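# Stow earphones in wooden box drawer and close it

## Task

Place the earphones inside the drawer of the small wooden box, then close the drawer fully so that no part of the cord sticks out or is pinched, and leave the box standing upright on the table.

## Robot and tools

Robot: two arms, left_arm (on the +y side) and right_arm, each ending in a sixteen-motor four-digit hand. right_arm has a right hand; left_arm has its mirror-image left hand. Base roots in the scene frame: left_arm at (+0.031, +0.330, +0.009) m, right_arm at (-0.034, -0.305, +0.037) m, both nearly unrotated.

Frames. Scene frame: origin at table-top height, halfway between the nominal bases, +z up, +x away from the robot over the table, +y toward left_arm. Each arm reports its hand point position (metres) and quat_wxyz in its own base frame; fixed cameras and the table use the scene frame. Reported hand positions can be a few cm off, more at long reach. Hand point axes (right hand): +z runs along straightened fingers toward the tips, +x runs across the palm away from the thumb, +y points out of the palm face (fingers curl toward +y). On the left hand +x points toward the thumb instead. A rigid mast near the wrist on the palm side can collide with things.

execute_actions(actions, cameras). actions is a list of actions; each action is a list of 1 to 15 rows, one row per 1/30 s step; if fewer than 15 rows are given, the final row is repeated to fill the 0.5 s action. Every row is one flat list of 48 numbers, each in [-1, 1], covering both arms even if only one moves: left_arm dx, dy, dz, rx, ry, rz; left hand's 16 motor goals; left current_limit; left speed; then the same 24 for right_arm. 

Arm numbers (first six of each arm's block) are an offset, not a pose: they shift the target relative to that arm's Hand target as it stood when the action began, expressed in that Hand target's own axes. All rows of one action are measured from that same starting target, not chained; but each new action starts from the updated target, so sending the same offset again moves further. Scale: 1.0 equals 0.6 m for dx, dy, dz and 180 degrees for the rotation vector rx, ry, rz. The controller limits the commanded orientation to within 40 degrees of the measured one, then solves damped IK, favouring position. The hand often stops short of the target; an all-zero action re-requests it, and if still short, send the remaining gap as a further offset. Tiny moves may not begin. Arms sag under load, so command somewhat higher than needed. To stop pushing into something, command the target back behind the current hand point.

Hand numbers are absolute goals, not offsets: each of the 16 values places one hinge proportionally between its limits. Order per hand: index_mcp, index_abd, index_pip, index_dip, middle_mcp, middle_abd, middle_pip, middle_dip, ring_mcp, ring_abd, ring_pip, ring_dip, thumb_cmc, thumb_axl, thumb_mcp, thumb_ipl. Angles at +1/-1 and straight value: finger _mcp +128/-18, straight -0.75 (bends toward palm); _abd +60/-60, straight 0.00 (swings away from thumb); _pip +108/-29, straight -0.58; _dip +117/-21, straight -0.70; thumb_cmc +120/-20, straight -0.71 (brings thumb in front of palm); thumb_axl +140/-27, straight -0.68 (rolls thumb); thumb_mcp +109/-69, straight -0.23; thumb_ipl +108/-77, straight -0.17. A zero is a real goal; to keep a hand unchanged, echo its hand_goal, hand_current_limit and hand_speed. current_limit maps -1..+1 to 0..550 mA (floor 11 mA) and also caps hinge speed; speed sets motion at (speed+1)/2 of 8.5 rad/s. Initial values: current_limit +0.4, speed -0.6; they persist until changed. A finger only presses when its goal lies past the object surface.

Results: per arm, end_effector_position, end_effector_quat_wxyz, Hand target (the clipped command next offsets build on), joint positions, velocities (may say within noise or be omitted), joint torques (include gravity, offset and noisy; numbers 3 and 4 wrap at 28 N m). Per hand: hand_goal, hand_measured, hand_current_ma, hand_state per motor (moving, goal, blocked, overload), hand_current_limit, hand_speed. Images appear only when actions is empty or cameras names some. cameras: list of names, ["all"], [] or null; an unknown name voids the call.

Cameras: cam_head_left, cam_head_right, cam_high, cam_low (896x504, fixed, scene frame), cam_left_wrist, cam_right_wrist (616x616 fisheye, arm base frame; may lag during motion).

zoom_image(camera, region): enlarges part of the newest image from that camera; region [x0, y0, x1, y1] in pixels from the top-left, at most 504 by 504. read_manual(section): returns licence text only. finished_scene(scene=1): ends the scene permanently; the goal must hold with the robot idle.

Avoid: anything leaving the table; drops, releasing moving objects, slams, strong impacts or hard pushes, especially on fixed or heavy items; any contact or squeeze between the two arms or hands (can end the scene). Motor current at 495 mA or more for 5 s trips an overload (10 s limp). Holding loads, stretched poses or pushing at unreachable targets heats motors: MOTOR HOT near 85 °C, and at 100 °C the arm drops and is disabled 30 to 60 s. During an arm stop, hand commands are discarded. Loose objects may get nudged occasionally. Time spent thinking passes in the scene while the last command is held.

Each tool is called after "Call:" as name(argument=value, ...), one argument or row to a line, values as JSON.

## Session

Call:
execute_actions(
  actions=[],
)

Scene clock: 0.00 s.
left_arm: end_effector_position=(+0.3328, -0.3775, +0.3432) hand_goal=(-0.754, +0.000, -0.576, -0.696, -0.754, +0.000, -0.576, -0.696, -0.754, +0.000, -0.576, -0.696, -0.714, -0.678, -0.226, -0.168) hand_measured=(-0.754, +0.000, -0.576, -0.696, -0.754, +0.000, -0.576, -0.696, -0.754, +0.000, -0.576, -0.696, -0.714, -0.678, -0.226, -0.168) hand_current_ma=(+0, +0, +0, +0, +0, +0, +0, +0, +0, +0, +0, +0, +0, +0, +0, +0) hand_state=(goal, goal, goal, goal, goal, goal, goal, goal, goal, goal, goal, goal, goal, goal, goal, goal) hand_current_limit=0.40 hand_speed=-0.60 end_effector_quat_wxyz=(+0.269, +0.846, +0.142, +0.438) | right_arm: end_effector_position=(+0.0637, -0.2315, +0.3361) hand_goal=(-0.754, +0.000, -0.576, -0.696, -0.754, +0.000, -0.576, -0.696, -0.754, +0.000, -0.576, -0.696, -0.714, -0.678, -0.226, -0.168) hand_measured=(-0.754, +0.000, -0.576, -0.696, -0.754, +0.000, -0.576, -0.696, -0.754, +0.000, -0.576, -0.696, -0.714, -0.678, -0.226, -0.168) hand_current_ma=(+0, +0, +0, +0, +0, +0, +0, +0, +0, +0, +0, +0, +0, +0, +0, +0) hand_state=(goal, goal, goal, goal, goal, goal, goal, goal, goal, goal, goal, goal, goal, goal, goal, goal) hand_current_limit=0.40 hand_speed=-0.60 end_effector_quat_wxyz=(+0.144, +0.982, -0.102, +0.071)
Joint positions: left_arm=[-0.973 1.022 0.789 -0.338 -0.51 0.549] | right_arm=[-0.881 0.637 1.018 -1.646 0.105 0.879]
Joint velocities: within noise
Joint torques (N m): no reading
Heat: left arm: hottest waist 31 °C; right arm: hottest waist 33 °C.
Hand target: left_arm +0.3352, -0.3809, +0.3646; +0.284, +0.837, +0.146, +0.445 | right_arm +0.0653, -0.2335, +0.3490; +0.154, +0.979, -0.102, +0.081

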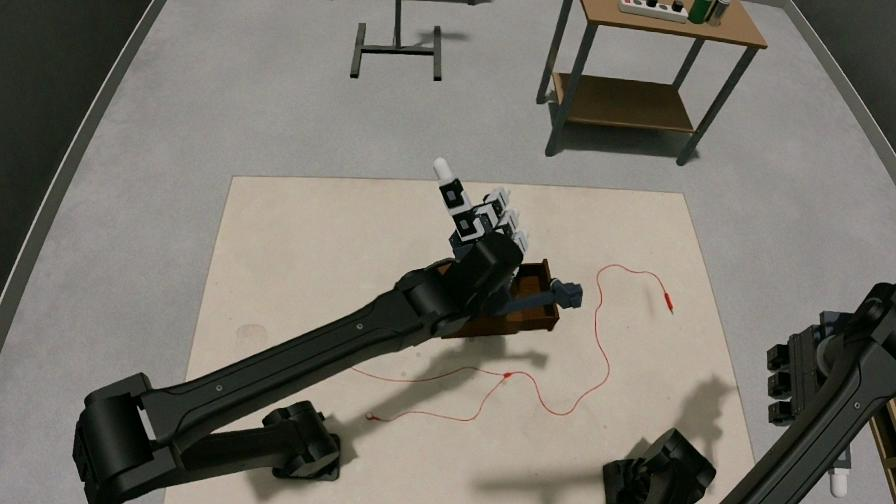

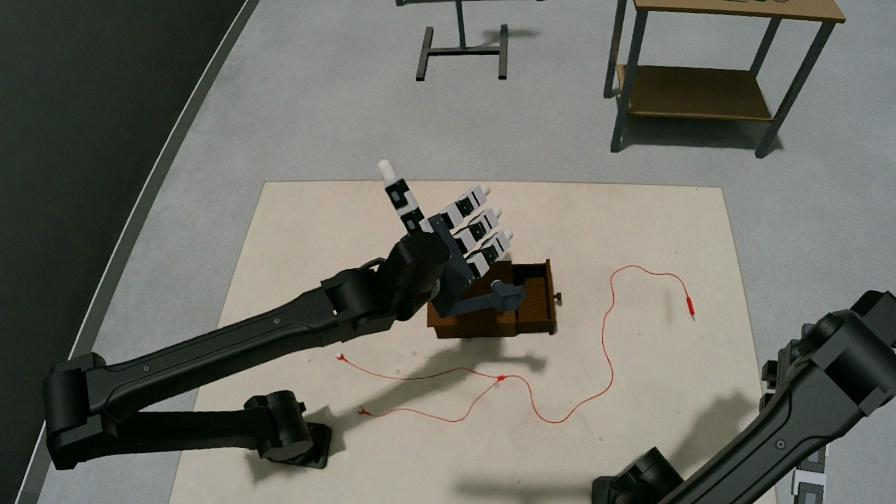

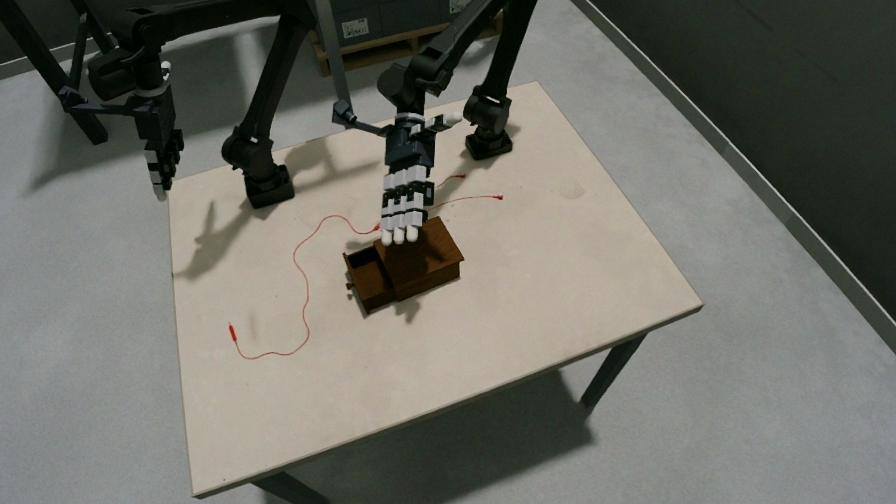

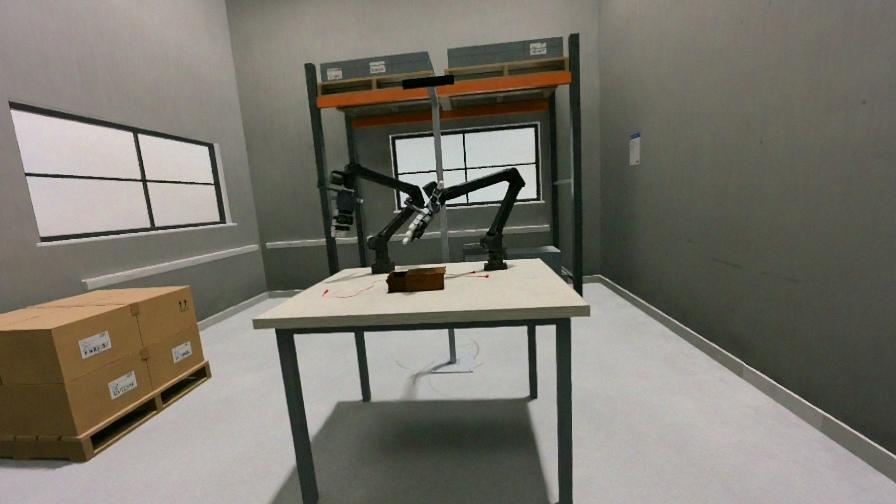

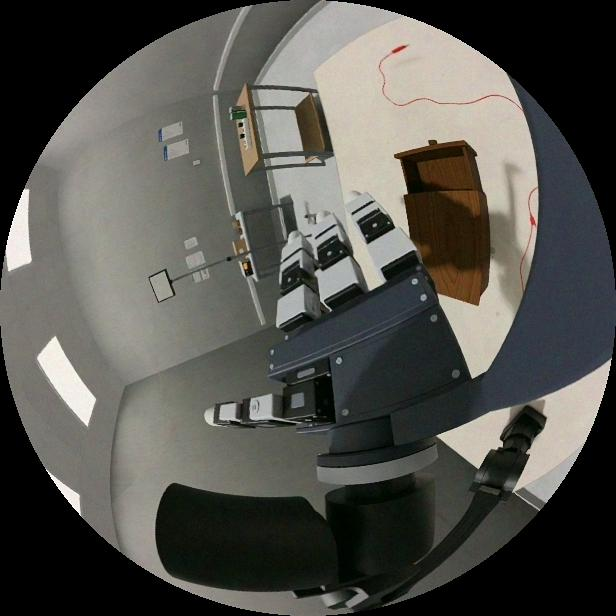

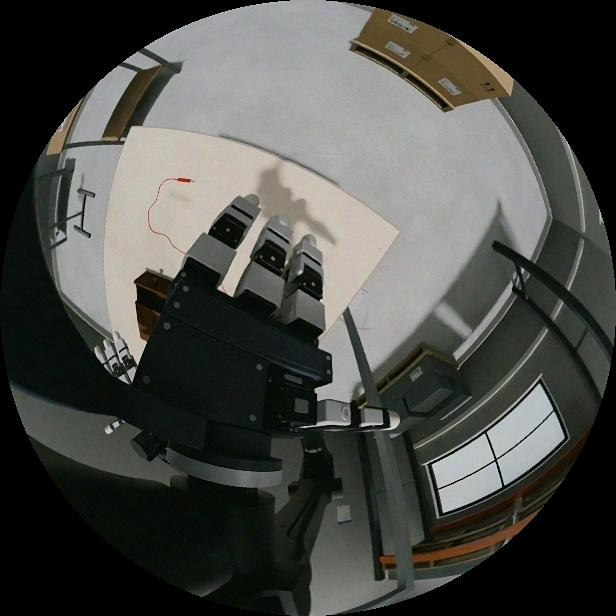

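Call:
zoom_image(
  camera="cam_head_right",
  region=[320, 240, 720, 440],
)

Call:
zoom_image(
  camera="cam_high",
  region=[210, 150, 530, 380],
)

Call:
zoom_image(
  camera="cam_low",
  region=[300, 250, 520, 310],
)

Call:
zoom_image(
  camera="cam_left_wrist",
  region=[360, 30, 560, 330],
)

Scaled by 1.260 from the camera's 896x504 image, which has a finer 1280x720 frame.

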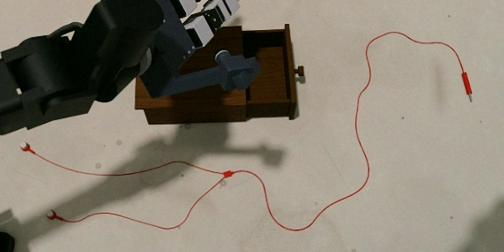

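Scaled by 1.575 from the camera's 896x504 image, which has a finer 1280x720 frame.

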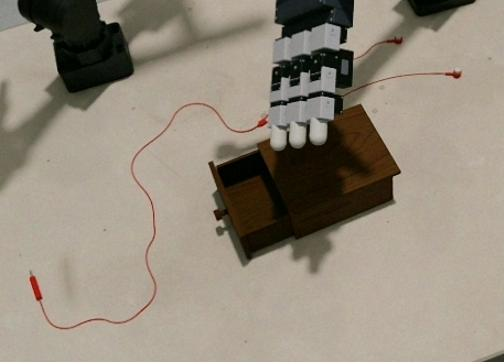

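Scaled by 2.291 from the camera's 896x504 image, which has a finer 1280x720 frame.

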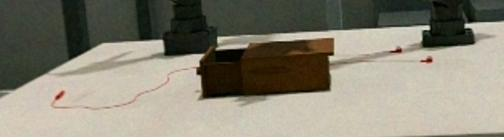

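Scaled by 1.680 from the camera's 616x616 image, which has a finer 880x880 frame.

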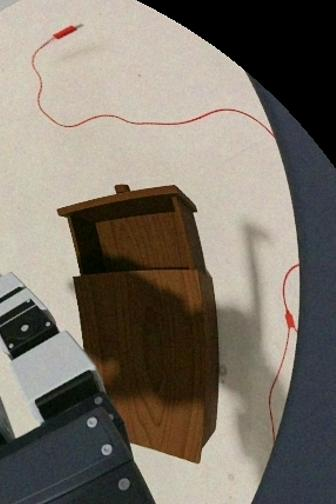

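Call:
execute_actions(
  actions=[
    [[0.1,-0.1275,-0.093,0,0,0,-0.754,0,-0.576,-0.696,-0.754,0,-0.576,-0.696,-0.754,0,-0.576,-0.696,-0.714,-0.678,-0.226,-0.168,0.4,-0.6,0,0,0,0,0,0,-0.754,0,-0.576,-0.696,-0.754,0,-0.576,-0.696,-0.754,0,-0.576,-0.696,-0.714,-0.678,-0.226,-0.168,0.4,-0.6]],
    [[0.1,-0.1275,-0.093,0,0,0,-0.754,0,-0.576,-0.696,-0.754,0,-0.576,-0.696,-0.754,0,-0.576,-0.696,-0.714,-0.678,-0.226,-0.168,0.4,-0.6,0.08,-0.109,-0.031,0,0,0,-0.754,0,-0.576,-0.696,-0.754,0,-0.576,-0.696,-0.754,0,-0.576,-0.696,-0.714,-0.678,-0.226,-0.168,0.4,-0.6]],
  ],
  cameras=["cam_head_right","cam_high"],
)

Scene clock: 13.87 s.
left_arm: end_effector_position=(+0.3089, -0.1623, +0.3920) hand_goal=(-0.754, +0.000, -0.576, -0.696, -0.754, +0.000, -0.576, -0.696, -0.754, +0.000, -0.576, -0.696, -0.714, -0.678, -0.226, -0.168) hand_measured=(-0.760, +0.002, -0.576, -0.696, -0.760, +0.002, -0.576, -0.696, -0.760, +0.002, -0.576, -0.696, -0.720, -0.678, -0.224, -0.168) hand_current_ma=(-32, +8, -3, +0, -31, +6, -3, +0, -28, +7, -3, +0, -24, +4, +7, +2) hand_state=(goal, goal, goal, goal, goal, goal, goal, goal, goal, goal, goal, goal, goal, goal, goal, goal) hand_current_limit=0.40 hand_speed=-0.60 end_effector_quat_wxyz=(+0.287, +0.837, +0.151, +0.440) | right_arm: end_effector_position=(+0.1212, -0.1763, +0.3398) hand_goal=(-0.754, +0.000, -0.576, -0.696, -0.754, +0.000, -0.576, -0.696, -0.754, +0.000, -0.576, -0.696, -0.714, -0.678, -0.226, -0.168) hand_measured=(-0.754, +0.000, -0.576, -0.696, -0.754, +0.000, -0.576, -0.696, -0.754, +0.000, -0.576, -0.696, -0.714, -0.678, -0.224, -0.168) hand_current_ma=(+1, +0, -2, +0, +0, +0, -2, +0, -2, +0, -2, +0, -2, +3, +11, +1) hand_state=(goal, goal, goal, goal, goal, goal, goal, goal, goal, goal, goal, goal, goal, goal, goal, goal) hand_current_limit=0.40 hand_speed=-0.60 end_effector_quat_wxyz=(+0.154, +0.979, -0.093, +0.092)
Joint positions: left_arm=[-0.292 0.483 0.666 -0.649 0.095 0.862] | right_arm=[-0.318 0.668 1.031 -1.68 0.259 1.409]
Joint torques (N m): left_arm=[0.38 1.14 10.85 1.69 0.24 -0.01] | right_arm=[1.79 -0.09 9.76 0.64 0.47 0.19]
Heat: left arm: hottest waist 31 °C; right arm: hottest waist 33 °C.
Hand target: left_arm +0.3117, -0.1608, +0.4009; +0.284, +0.837, +0.146, +0.445 | right_arm +0.1239, -0.1751, +0.3568; +0.154, +0.979, -0.102, +0.081
Off the commanded pose: left_arm 0.009 m, 1 deg | right_arm 0.017 m, 2 deg.
joint sent to its limit (right arm) — joint 4 (wrist pitch), lower limit. The joint targets are off in orientation, not in position.
Images, in order (width x height): cam_head_right 896x504, cam_high 896x504.

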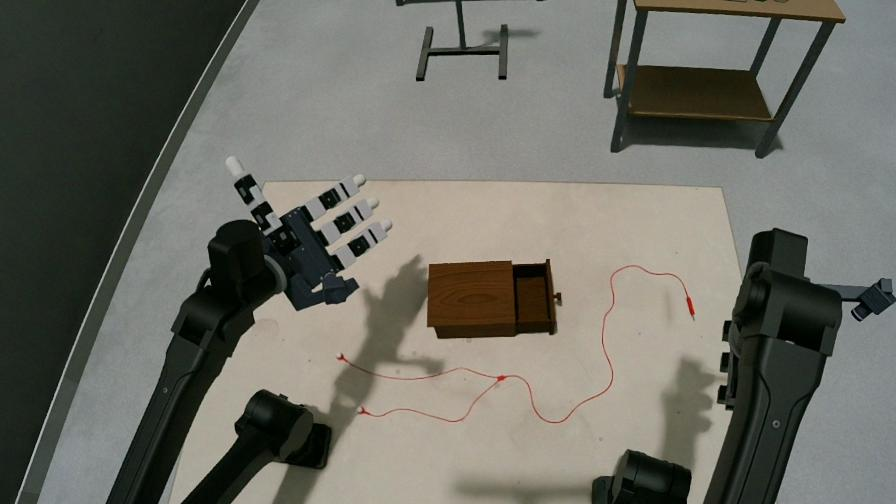

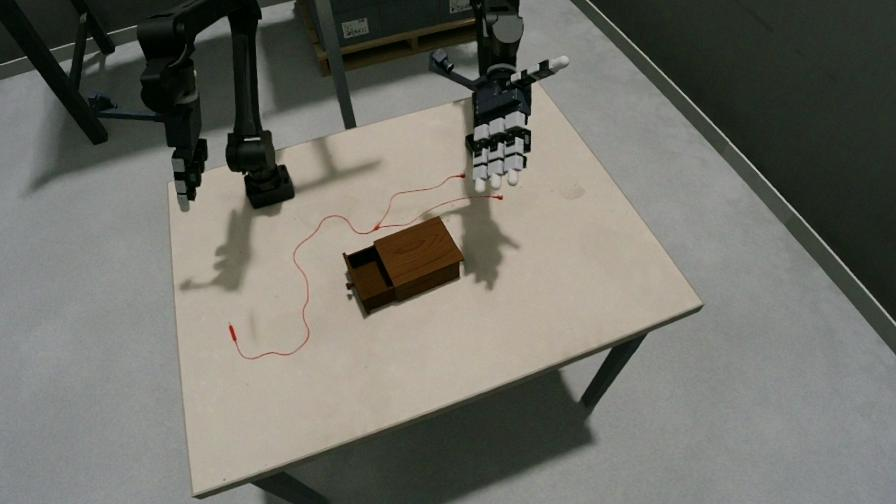

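Call:
zoom_image(
  camera="cam_head_right",
  region=[400, 240, 600, 360],
)

Call:
zoom_image(
  camera="cam_high",
  region=[320, 200, 500, 330],
)

Scaled by 2.520 from the camera's 896x504 image, which has a finer 1280x720 frame.

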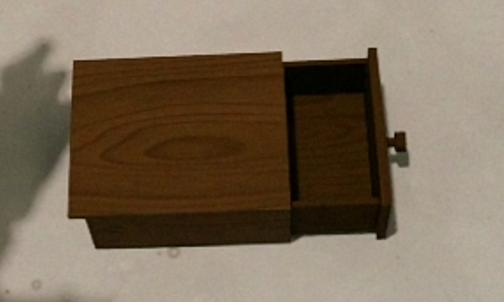

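Scaled by 2.800 from the camera's 896x504 image, which has a finer 1280x720 frame.

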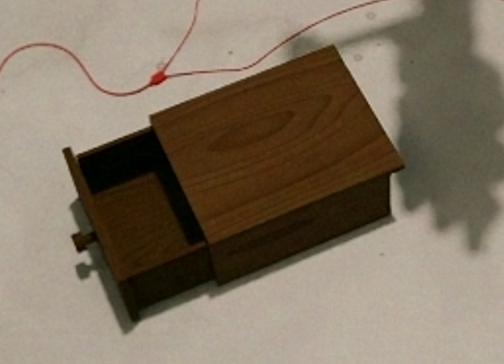

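Call:
execute_actions(
  actions=[
    [[0.1,-0.1275,-0.093,0,0,0,-0.98,0,0.93,-0.81,-0.95,0,-0.576,-0.696,-0.95,0,-0.576,-0.696,0.484,-0.678,0.257,0.063,0.4,-0.6,0.08,-0.109,-0.031,0,0,0,-0.98,0,0.93,-0.81,-0.95,0,-0.576,-0.696,-0.95,0,-0.576,-0.696,0.484,-0.678,0.257,0.063,0.4,-0.6]],
    [[0,0,0,0.0283,-0.0192,0.1669,-0.98,0,0.93,-0.81,-0.95,0,-0.576,-0.696,-0.95,0,-0.576,-0.696,0.484,-0.678,0.257,0.063,0.4,-0.6,0.08,-0.109,-0.031,0,0,0,-0.98,0,0.93,-0.81,-0.95,0,-0.576,-0.696,-0.95,0,-0.576,-0.696,0.484,-0.678,0.257,0.063,0.4,-0.6]],
    [[0,0,0,0.0283,-0.0192,0.1669,-0.98,0,0.93,-0.81,-0.95,0,-0.576,-0.696,-0.95,0,-0.576,-0.696,0.484,-0.678,0.257,0.063,0.4,-0.6,0.08,-0.109,-0.031,0,0,0,-0.98,0,0.93,-0.81,-0.95,0,-0.576,-0.696,-0.95,0,-0.576,-0.696,0.484,-0.678,0.257,0.063,0.4,-0.6]],
  ],
  cameras=["cam_head_right"],
)

Scene clock: 20.40 s.
left_arm: end_effector_position=(+0.3014, -0.0484, +0.3896) hand_goal=(-0.980, +0.000, +0.930, -0.810, -0.950, +0.000, -0.576, -0.696, -0.950, +0.000, -0.576, -0.696, +0.484, -0.678, +0.256, +0.062) hand_measured=(-0.980, +0.002, +0.926, -0.808, -0.948, +0.002, -0.576, -0.696, -0.948, +0.002, -0.576, -0.696, +0.488, -0.678, +0.258, +0.062) hand_current_ma=(-3, +9, -22, +11, +7, +7, -3, +0, +6, +8, -3, +0, +15, +5, +10, -6) hand_state=(goal, goal, goal, goal, goal, goal, goal, goal, goal, goal, goal, goal, goal, goal, goal, goal) hand_current_limit=0.40 hand_speed=-0.60 end_effector_quat_wxyz=(-0.027, +0.867, -0.158, +0.472) | right_arm: end_effector_position=(+0.2970, -0.0046, +0.3624) hand_goal=(-0.980, +0.000, +0.930, -0.810, -0.950, +0.000, -0.576, -0.696, -0.950, +0.000, -0.576, -0.696, +0.484, -0.678, +0.256, +0.062) hand_measured=(-0.980, +0.000, +0.924, -0.808, -0.948, +0.000, -0.576, -0.696, -0.948, +0.000, -0.576, -0.696, +0.480, -0.678, +0.258, +0.060) hand_current_ma=(-1, +0, -24, +8, +4, +0, -2, +0, +4, +0, -2, +0, -17, +2, +9, -5) hand_state=(goal, goal, goal, goal, goal, goal, goal, goal, goal, goal, goal, goal, goal, goal, goal, goal) hand_current_limit=0.40 hand_speed=-0.60 end_effector_quat_wxyz=(+0.140, +0.982, -0.062, +0.113)
Joint positions: left_arm=[0.329 0.626 0.947 -0.956 0.373 2.07] | right_arm=[0.399 1.181 1.379 -1.687 0.353 2.081]
Joint torques (N m): left_arm=[-1.61 -0.67 12.94 1.4 0.28 -0.08] | right_arm=[0.79 -8.88 9.87 0.46 0.47 0.14]
Heat: left arm: hottest elbow 32 °C; right arm: hottest waist 33 °C.
Hand target: left_arm +0.2999, -0.0509, +0.4189; -0.040, +0.842, -0.271, +0.464 | right_arm +0.3001, +0.0003, +0.3806; +0.155, +0.979, -0.102, +0.081
Off the commanded pose: left_arm 0.029 m, 13 deg | right_arm 0.019 m, 6 deg.
joint sent to its limit (left arm) — joint 6 (wrist roll), upper limit. The joint targets are off in orientation, not in position.
joint sent to its limit (right arm) — joint 4 (wrist pitch), lower limit; joint 6 (wrist roll), upper limit. The joint targets are off in orientation, not in position.
Images, in order (width x height): cam_head_right 896x504.

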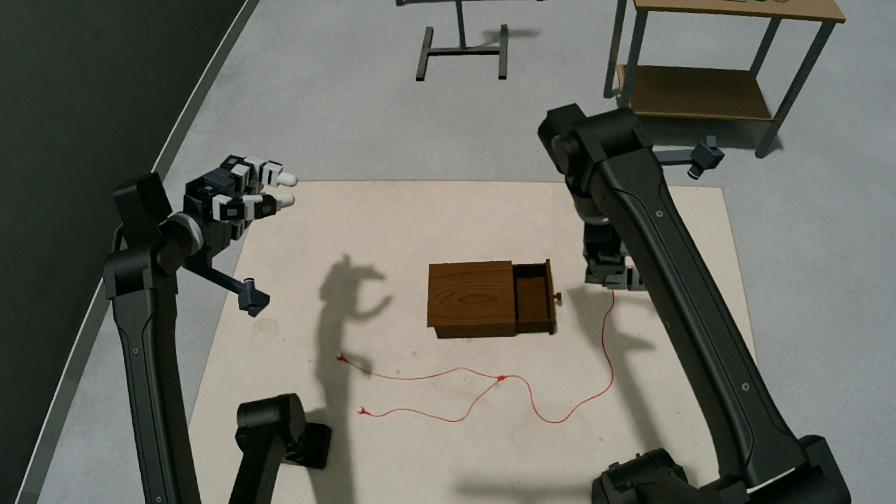

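Call:
execute_actions(
  actions=[
    [[0,0,0,0,0,-0.1667,-0.98,0,0.93,-0.81,-0.95,0,-0.576,-0.696,-0.95,0,-0.576,-0.696,0.484,-0.678,0.257,0.063,0.4,-0.6,0,0,0,0.1436,-0.0279,-0.011,-0.98,0,0.93,-0.81,-0.75,0,0.99,0.7,-0.75,0,0.99,0.7,0.484,-0.678,0.257,0.063,0.4,-0.6]],
    [[0,0,0,0,0,-0.1667,-0.98,0,0.93,-0.81,-0.95,0,-0.576,-0.696,-0.95,0,-0.576,-0.696,0.484,-0.678,0.257,0.063,0.4,-0.6,0,0,0,0.1436,-0.0279,-0.011,-0.98,0,0.93,-0.81,-0.75,0,0.99,0.7,-0.75,0,0.99,0.7,0.484,-0.678,0.257,0.063,0.4,-0.6]],
    [[0,0,0,0,0,-0.1667,-0.98,0,0.93,-0.81,-0.95,0,-0.576,-0.696,-0.95,0,-0.576,-0.696,0.484,-0.678,0.257,0.063,0.4,-0.6,0,0,0,0.1436,-0.0279,-0.011,-0.98,0,0.93,-0.81,-0.75,0,0.99,0.7,-0.75,0,0.99,0.7,0.484,-0.678,0.257,0.063,0.4,-0.6]],
  ],
  cameras=["cam_head_right","cam_right_wrist"],
)

Scene clock: 28.97 s.
left_arm: end_effector_position=(+0.3001, -0.0481, +0.4118) hand_goal=(-0.980, +0.000, +0.930, -0.810, -0.950, +0.000, -0.576, -0.696, -0.950, +0.000, -0.576, -0.696, +0.484, -0.678, +0.256, +0.062) hand_measured=(-0.982, +0.002, +0.926, -0.808, -0.952, +0.002, -0.576, -0.696, -0.952, +0.002, -0.576, -0.696, +0.488, -0.678, +0.258, +0.062) hand_current_ma=(-14, +9, -21, +11, -12, +7, -3, +0, -11, +8, -3, +0, +17, +5, +11, -6) hand_state=(goal, goal, goal, goal, goal, goal, goal, goal, goal, goal, goal, goal, goal, goal, goal, goal) hand_current_limit=0.40 hand_speed=-0.60 end_effector_quat_wxyz=(+0.299, +0.798, +0.395, +0.343) | right_arm: end_effector_position=(+0.3019, +0.0030, +0.3747) hand_goal=(-0.980, +0.000, +0.930, -0.810, -0.750, +0.000, +0.990, +0.700, -0.750, +0.000, +0.990, +0.700, +0.484, -0.678, +0.256, +0.062) hand_measured=(-0.974, +0.000, +0.926, -0.808, -0.746, +0.000, +0.966, +0.696, -0.746, +0.000, +0.968, +0.696, +0.482, -0.678, +0.256, +0.060) hand_current_ma=(+26, +0, -15, +8, +12, +0, -95, -15, +14, +0, -93, -17, -7, +2, +3, -5) hand_state=(goal, goal, goal, goal, goal, goal, blocked, goal, goal, goal, blocked, goal, goal, goal, goal, goal) hand_current_limit=0.40 hand_speed=-0.60 end_effector_quat_wxyz=(-0.435, +0.882, -0.102, +0.150)
Joint positions: left_arm=[0.105 0.422 0.798 -1.033 0.292 0.613] | right_arm=[-0.293 1.074 1.402 -1.687 -0.939 1.615]
Joint torques (N m): left_arm=[-1.38 0.79 8.84 2.33 0.2 -0.26] | right_arm=[-0.32 -7.59 7.12 0.99 -0.93 -0.07]
Heat: left arm: hottest elbow 33 °C; right arm: hottest elbow 34 °C.
Hand target: left_arm +0.2999, -0.0508, +0.4188; +0.300, +0.787, +0.404, +0.357 | right_arm +0.3001, +0.0003, +0.3806; -0.501, +0.866, +0.000, +0.000
Off the commanded pose: left_arm 0.008 m, 2 deg | right_arm 0.007 m, 22 deg.
joint sent to its limit (right arm) — joint 4 (wrist pitch), lower limit. The joint targets are off in orientation, not in position.
camera_calibration:
cam_right_wrist: T_world_to_cam=[[-0.732242, -0.145698, -0.665278, 0.500558], [-0.648132, -0.150925, 0.746423, -0.135572], [-0.209159, 0.977749, 0.0160817, 0.181125], [0, 0, 0, 1]] pos_world=[0.316545, -0.124625, 0.431291]
Images, in order (width x height): cam_head_right 896x504, cam_right_wrist 616x616.

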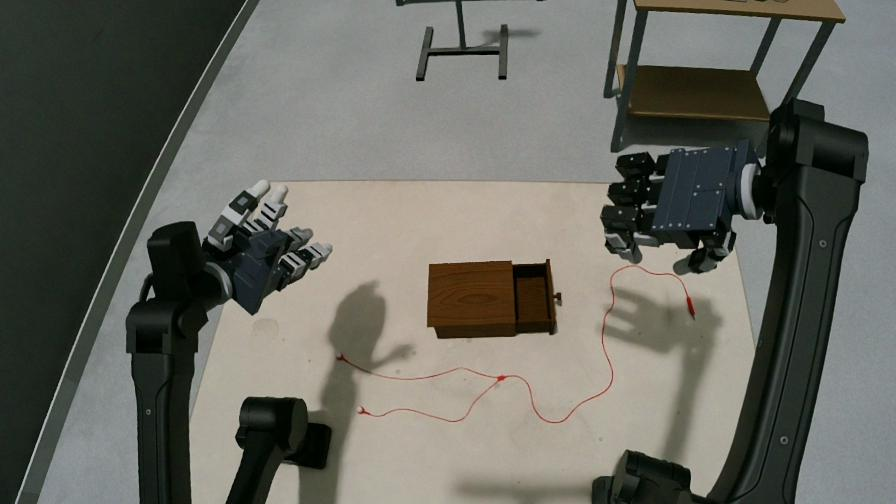

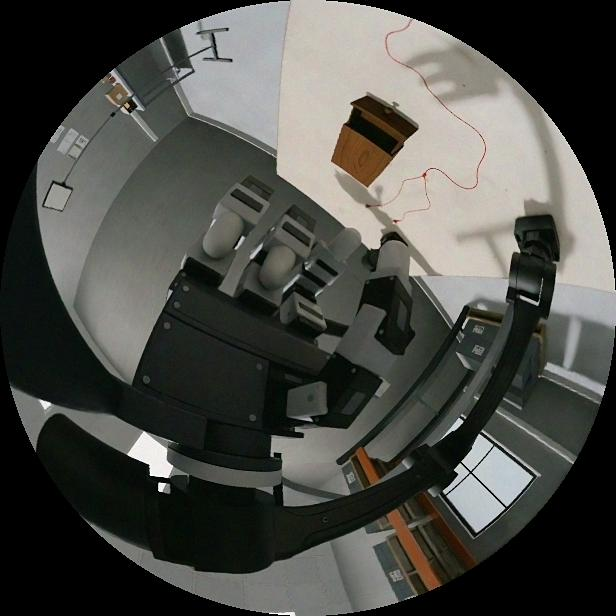

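Call:
execute_actions(
  actions=[
    [[0,0,0,0.0923,-0.0242,-0.1501,-0.98,0,0.93,-0.81,-0.95,0,-0.576,-0.696,-0.95,0,-0.576,-0.696,0.484,-0.678,0.257,0.063,0.4,-0.6,-0.015,0.117,0.0975,0,0,0,-0.98,0,0.93,-0.81,-0.75,0,0.96,0.7,-0.75,0,0.96,0.7,0.484,-0.678,0.257,0.063,0.4,-0.6]],
    [[0,0,0,0.0923,-0.0242,-0.1501,-0.98,0,0.93,-0.81,-0.95,0,-0.576,-0.696,-0.95,0,-0.576,-0.696,0.484,-0.678,0.257,0.063,0.4,-0.6,-0.015,0.117,0.0975,0,0,0,-0.98,0,0.93,-0.81,-0.75,0,0.96,0.7,-0.75,0,0.96,0.7,0.484,-0.678,0.257,0.063,0.4,-0.6]],
    [[0,0,0,0.0923,-0.0242,-0.1501,-0.98,0,0.93,-0.81,-0.95,0,-0.576,-0.696,-0.95,0,-0.576,-0.696,0.484,-0.678,0.257,0.063,0.4,-0.6,0,0.05,0.03,0,0,0,-0.98,0,0.93,-0.81,-0.75,0,0.96,0.7,-0.75,0,0.96,0.7,0.484,-0.678,0.257,0.063,0.4,-0.6]],
  ],
  cameras=["all"],
)

Scene clock: 31.93 s.
left_arm: end_effector_position=(+0.2959, -0.0541, +0.3981) hand_goal=(-0.980, +0.000, +0.930, -0.810, -0.950, +0.000, -0.576, -0.696, -0.950, +0.000, -0.576, -0.696, +0.484, -0.678, +0.256, +0.062) hand_measured=(-0.982, +0.002, +0.926, -0.808, -0.948, +0.000, -0.576, -0.696, -0.948, +0.000, -0.576, -0.696, +0.482, -0.678, +0.258, +0.062) hand_current_ma=(-6, +8, -21, +11, +8, -1, -3, +0, +7, -1, -3, +0, -6, +2, +14, -5) hand_state=(goal, goal, goal, goal, goal, goal, goal, goal, goal, goal, goal, goal, goal, goal, goal, goal) hand_current_limit=0.40 hand_speed=-0.60 end_effector_quat_wxyz=(+0.196, +0.419, +0.872, -0.160) | right_arm: end_effector_position=(+0.2757, +0.0309, +0.1655) hand_goal=(-0.980, +0.000, +0.930, -0.810, -0.750, +0.000, +0.960, +0.700, -0.750, +0.000, +0.960, +0.700, +0.484, -0.678, +0.256, +0.062) hand_measured=(-0.974, +0.000, +0.926, -0.808, -0.746, +0.000, +0.958, +0.698, -0.746, +0.000, +0.958, +0.696, +0.484, -0.678, +0.256, +0.060) hand_current_ma=(+26, +0, -13, +8, +15, +0, -9, -9, +17, +0, -8, -11, +0, +2, +3, -5) hand_state=(goal, goal, goal, goal, goal, goal, goal, goal, goal, goal, goal, goal, goal, goal, goal, goal) hand_current_limit=0.40 hand_speed=-0.60 end_effector_quat_wxyz=(-0.500, +0.866, -0.013, -0.008)
Joint positions: left_arm=[-0.205 0.912 1.369 -1.703 0.402 -0.947] | right_arm=[-0.25 1.277 0.959 -1.658 -0.996 1.128]
Joint torques (N m): left_arm=[0.5 -1.73 11.33 0.57 0.57 -0.21] | right_arm=[0.97 -7.88 6.37 0.29 -0.93 -0.05]
Heat: left arm: hottest elbow 33 °C; right arm: hottest elbow 34 °C.
Hand target: left_arm +0.3000, -0.0509, +0.4188; +0.161, +0.425, +0.871, -0.185 | right_arm +0.2821, +0.0324, +0.1655; -0.501, +0.866, +0.000, +0.000
Off the commanded pose: left_arm 0.021 m, 5 deg | right_arm 0.007 m, 2 deg.
joint sent to its limit (left arm) — joint 4 (wrist pitch), lower limit. The joint targets are off in orientation, not in position.
camera_calibration:
cam_left_wrist: T_world_to_cam=[[-0.0749079, -0.870601, 0.486254, -0.260168], [-0.800207, 0.343447, 0.491643, 0.0109678], [-0.595027, -0.352276, -0.722388, 0.564823], [0, 0, 0, 1]] pos_world=[0.325373, -0.0312955, 0.529137]
cam_right_wrist: T_world_to_cam=[[-0.775664, -0.298718, -0.555979, 0.344884], [-0.413392, -0.425191, 0.805183, -0.0581477], [-0.476919, 0.854389, 0.206318, 0.1979], [0, 0, 0, 1]] pos_world=[0.337859, -0.0907844, 0.197738]

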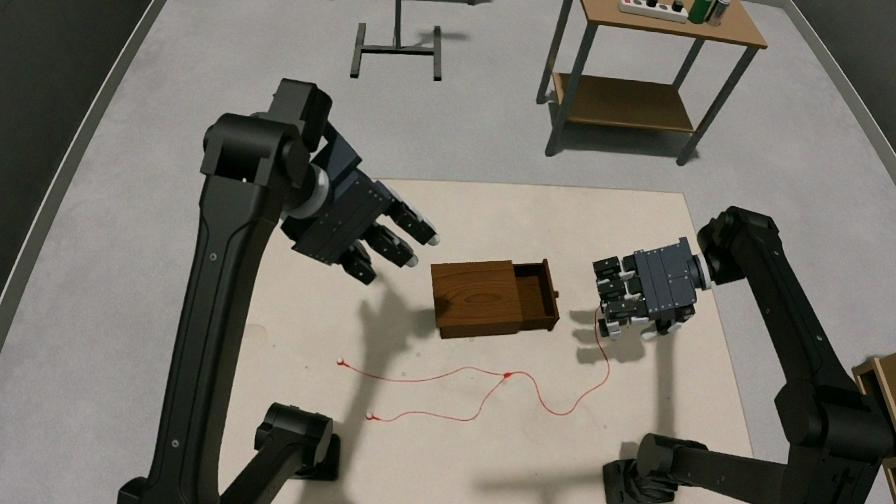

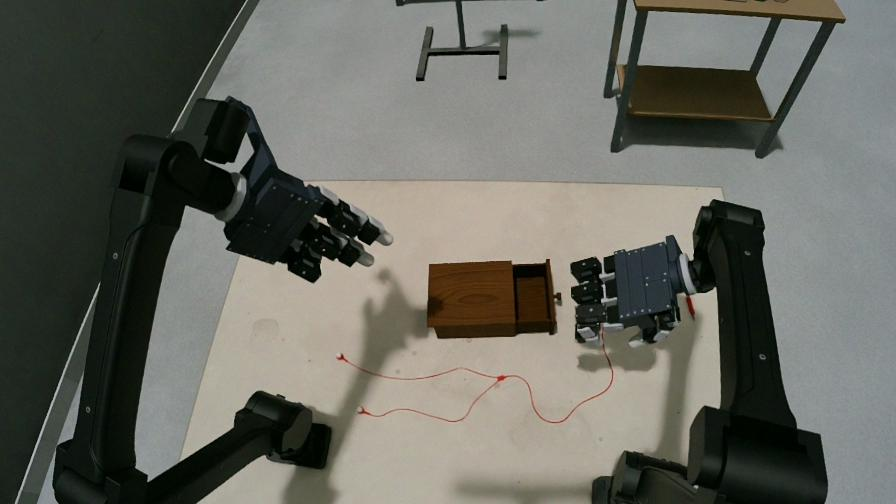

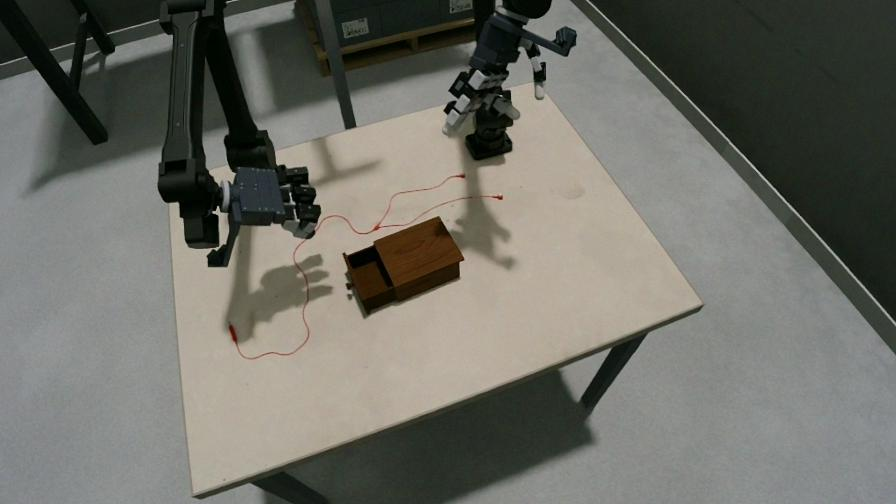

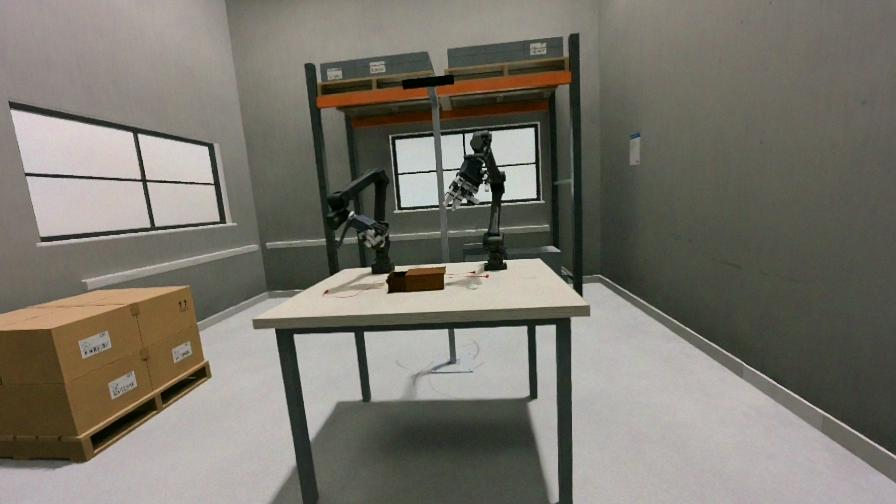

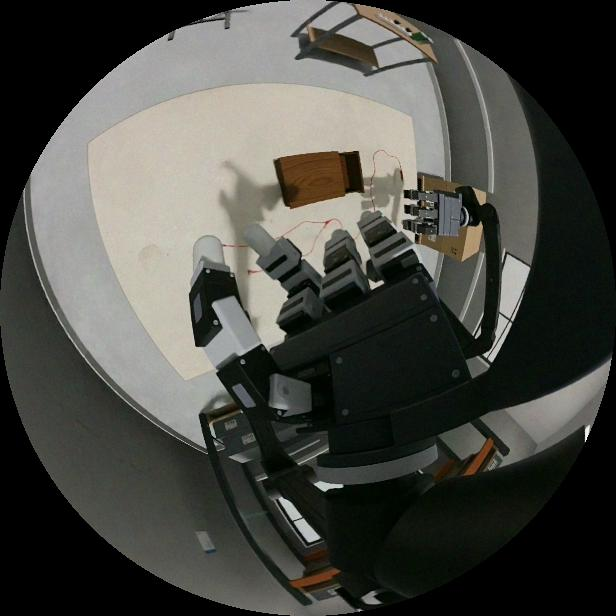

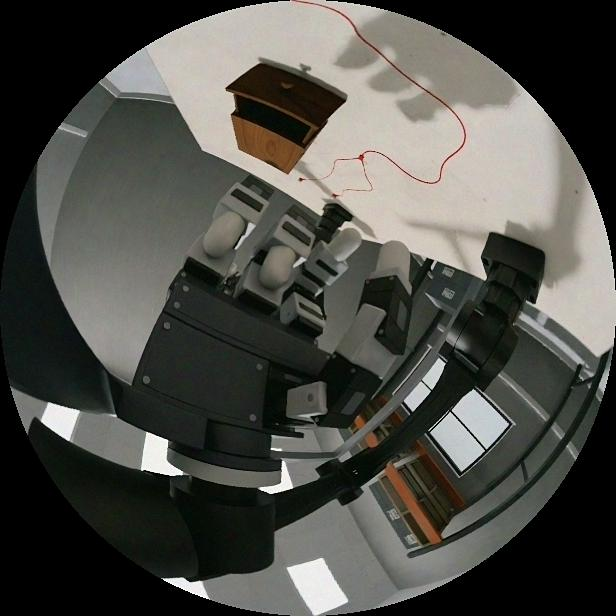

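Call:
execute_actions(
  actions=[
    [[0,0,0,0.0923,-0.0242,-0.1501,-0.98,0,0.93,-0.81,-0.75,0,0.96,0.7,-0.75,0,0.96,0.7,0.484,-0.678,0.257,0.063,0.4,-0.6,0,0.101,0.0583,0,0,0,-0.98,0,0.93,-0.81,-0.75,0,0.96,0.7,-0.75,0,0.96,0.7,0.484,-0.678,0.257,0.063,0.4,-0.6]],
    [[0,0,0,0.0923,-0.0242,-0.1501,-0.98,0,0.93,-0.81,-0.75,0,0.96,0.7,-0.75,0,0.96,0.7,0.484,-0.678,0.257,0.063,0.4,-0.6,0,0.101,0.0583,0,0,0,-0.98,0,0.93,-0.81,-0.75,0,0.96,0.7,-0.75,0,0.96,0.7,0.484,-0.678,0.257,0.063,0.4,-0.6]],
  ],
  cameras=["cam_head_left","cam_head_right","cam_high","cam_right_wrist"],
)

Call:
zoom_image(
  camera="cam_right_wrist",
  region=[260, 120, 560, 360],
)

Call:
zoom_image(
  camera="cam_high",
  region=[200, 160, 380, 340],
)

Scene clock: 34.60 s.
left_arm: end_effector_position=(+0.2981, -0.0546, +0.4070) hand_goal=(-0.980, +0.000, +0.930, -0.810, -0.750, +0.000, +0.960, +0.700, -0.750, +0.000, +0.960, +0.700, +0.484, -0.678, +0.256, +0.062) hand_measured=(-0.976, +0.002, +0.926, -0.808, -0.746, -0.002, +0.954, +0.698, -0.746, -0.002, +0.954, +0.698, +0.482, -0.678, +0.256, +0.062) hand_current_ma=(+22, +8, -19, +11, +22, -4, -26, -13, +19, -4, -30, -13, -7, +1, +5, -5) hand_state=(goal, goal, goal, goal, goal, goal, goal, goal, goal, goal, goal, goal, goal, goal, goal, goal) hand_current_limit=0.40 hand_speed=-0.60 end_effector_quat_wxyz=(+0.121, -0.061, +0.877, -0.461) | right_arm: end_effector_position=(+0.2759, +0.0313, +0.0258) hand_goal=(-0.980, +0.000, +0.930, -0.810, -0.750, +0.000, +0.960, +0.700, -0.750, +0.000, +0.960, +0.700, +0.484, -0.678, +0.256, +0.062) hand_measured=(-0.974, +0.000, +0.926, -0.808, -0.746, +0.000, +0.958, +0.698, -0.746, +0.000, +0.958, +0.696, +0.484, -0.678, +0.256, +0.060) hand_current_ma=(+26, +0, -12, +8, +15, +0, -9, -9, +17, +0, -8, -11, +0, +2, +3, -5) hand_state=(goal, goal, goal, goal, goal, goal, goal, goal, goal, goal, goal, goal, goal, goal, goal, goal) hand_current_limit=0.40 hand_speed=-0.60 end_effector_quat_wxyz=(-0.501, +0.865, -0.007, -0.004)
Joint positions: left_arm=[0.147 1.084 1.486 -1.706 0.97 -1.703] | right_arm=[-0.25 1.491 0.742 -1.23 -0.998 1.111]
Joint torques (N m): left_arm=[0.38 -4.54 9.89 0.42 1.05 -0.22] | right_arm=[1.03 -8.7 4.94 0.36 -0.84 0.1]
Heat: left arm: hottest elbow 33 °C; right arm: hottest elbow 34 °C.
Hand target: left_arm +0.3000, -0.0508, +0.4188; +0.000, +0.002, +0.866, -0.499 | right_arm +0.2822, +0.0325, +0.0256; -0.501, +0.866, +0.000, +0.000
Off the commanded pose: left_arm 0.013 m, 16 deg | right_arm 0.006 m, 1 deg.
joint sent to its limit (left arm) — joint 4 (wrist pitch), lower limit. The joint targets are off in orientation, not in position.
camera_calibration:
cam_right_wrist: T_world_to_cam=[[-0.766001, -0.303429, -0.566721, 0.265238], [-0.420616, -0.430108, 0.798805, 0.0568352], [-0.486132, 0.850257, 0.201836, 0.229219], [0, 0, 0, 1]] pos_world=[0.338509, -0.0899685, 0.0586509]
Images, in order (width x height): cam_head_left 896x504, cam_head_right 896x504, cam_high 896x504, cam_right_wrist 616x616.

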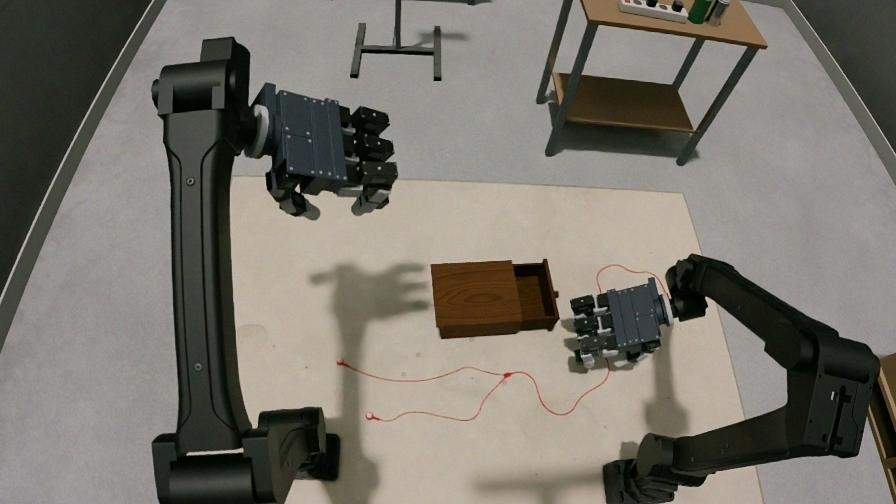

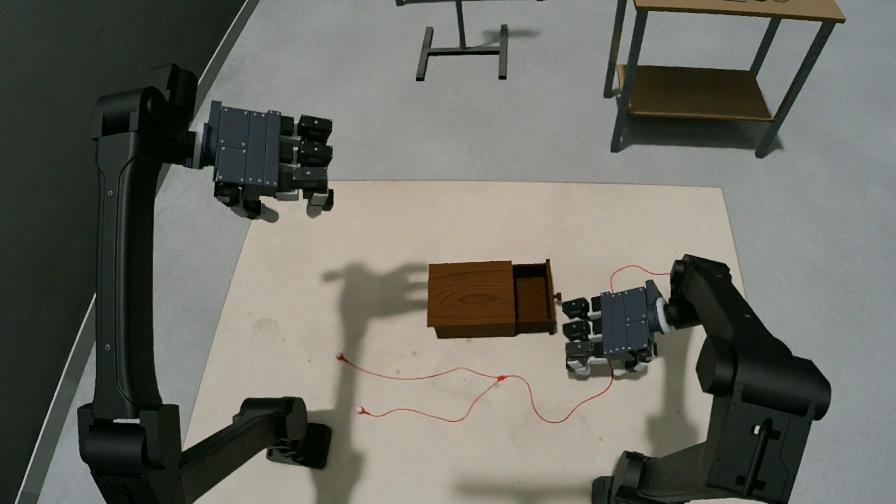

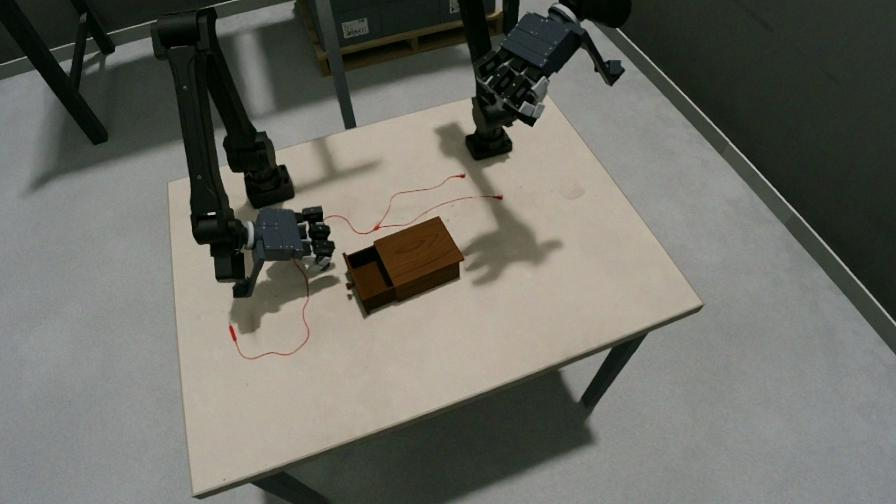

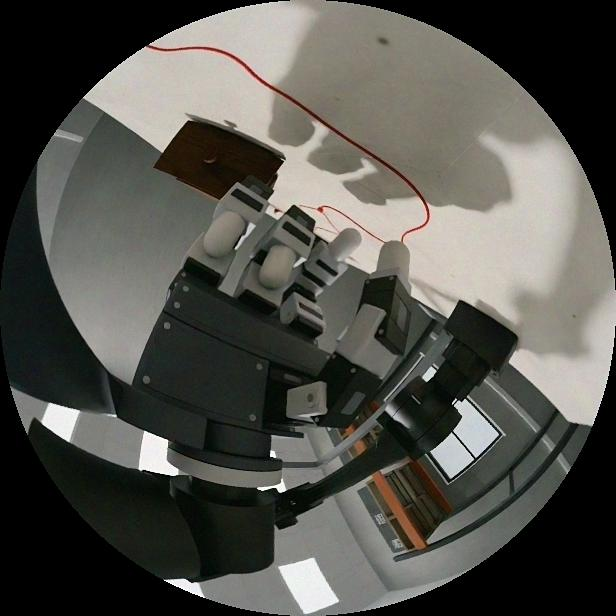

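Scaled by 1.680 from the camera's 616x616 image, which has a finer 880x880 frame.

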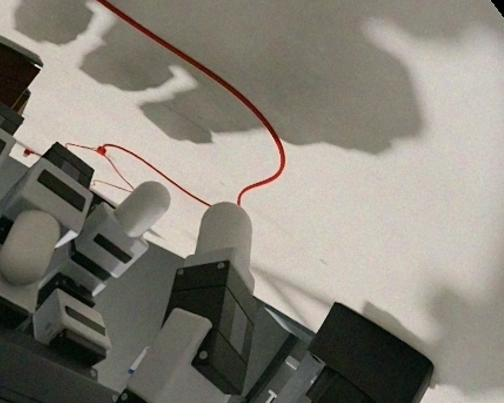

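Scaled by 2.800 from the camera's 896x504 image, which has a finer 1280x720 frame.

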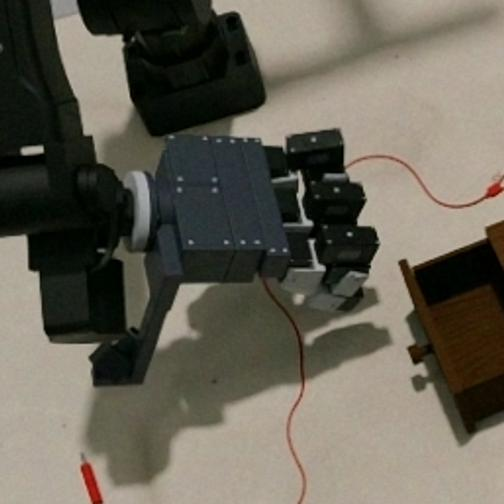

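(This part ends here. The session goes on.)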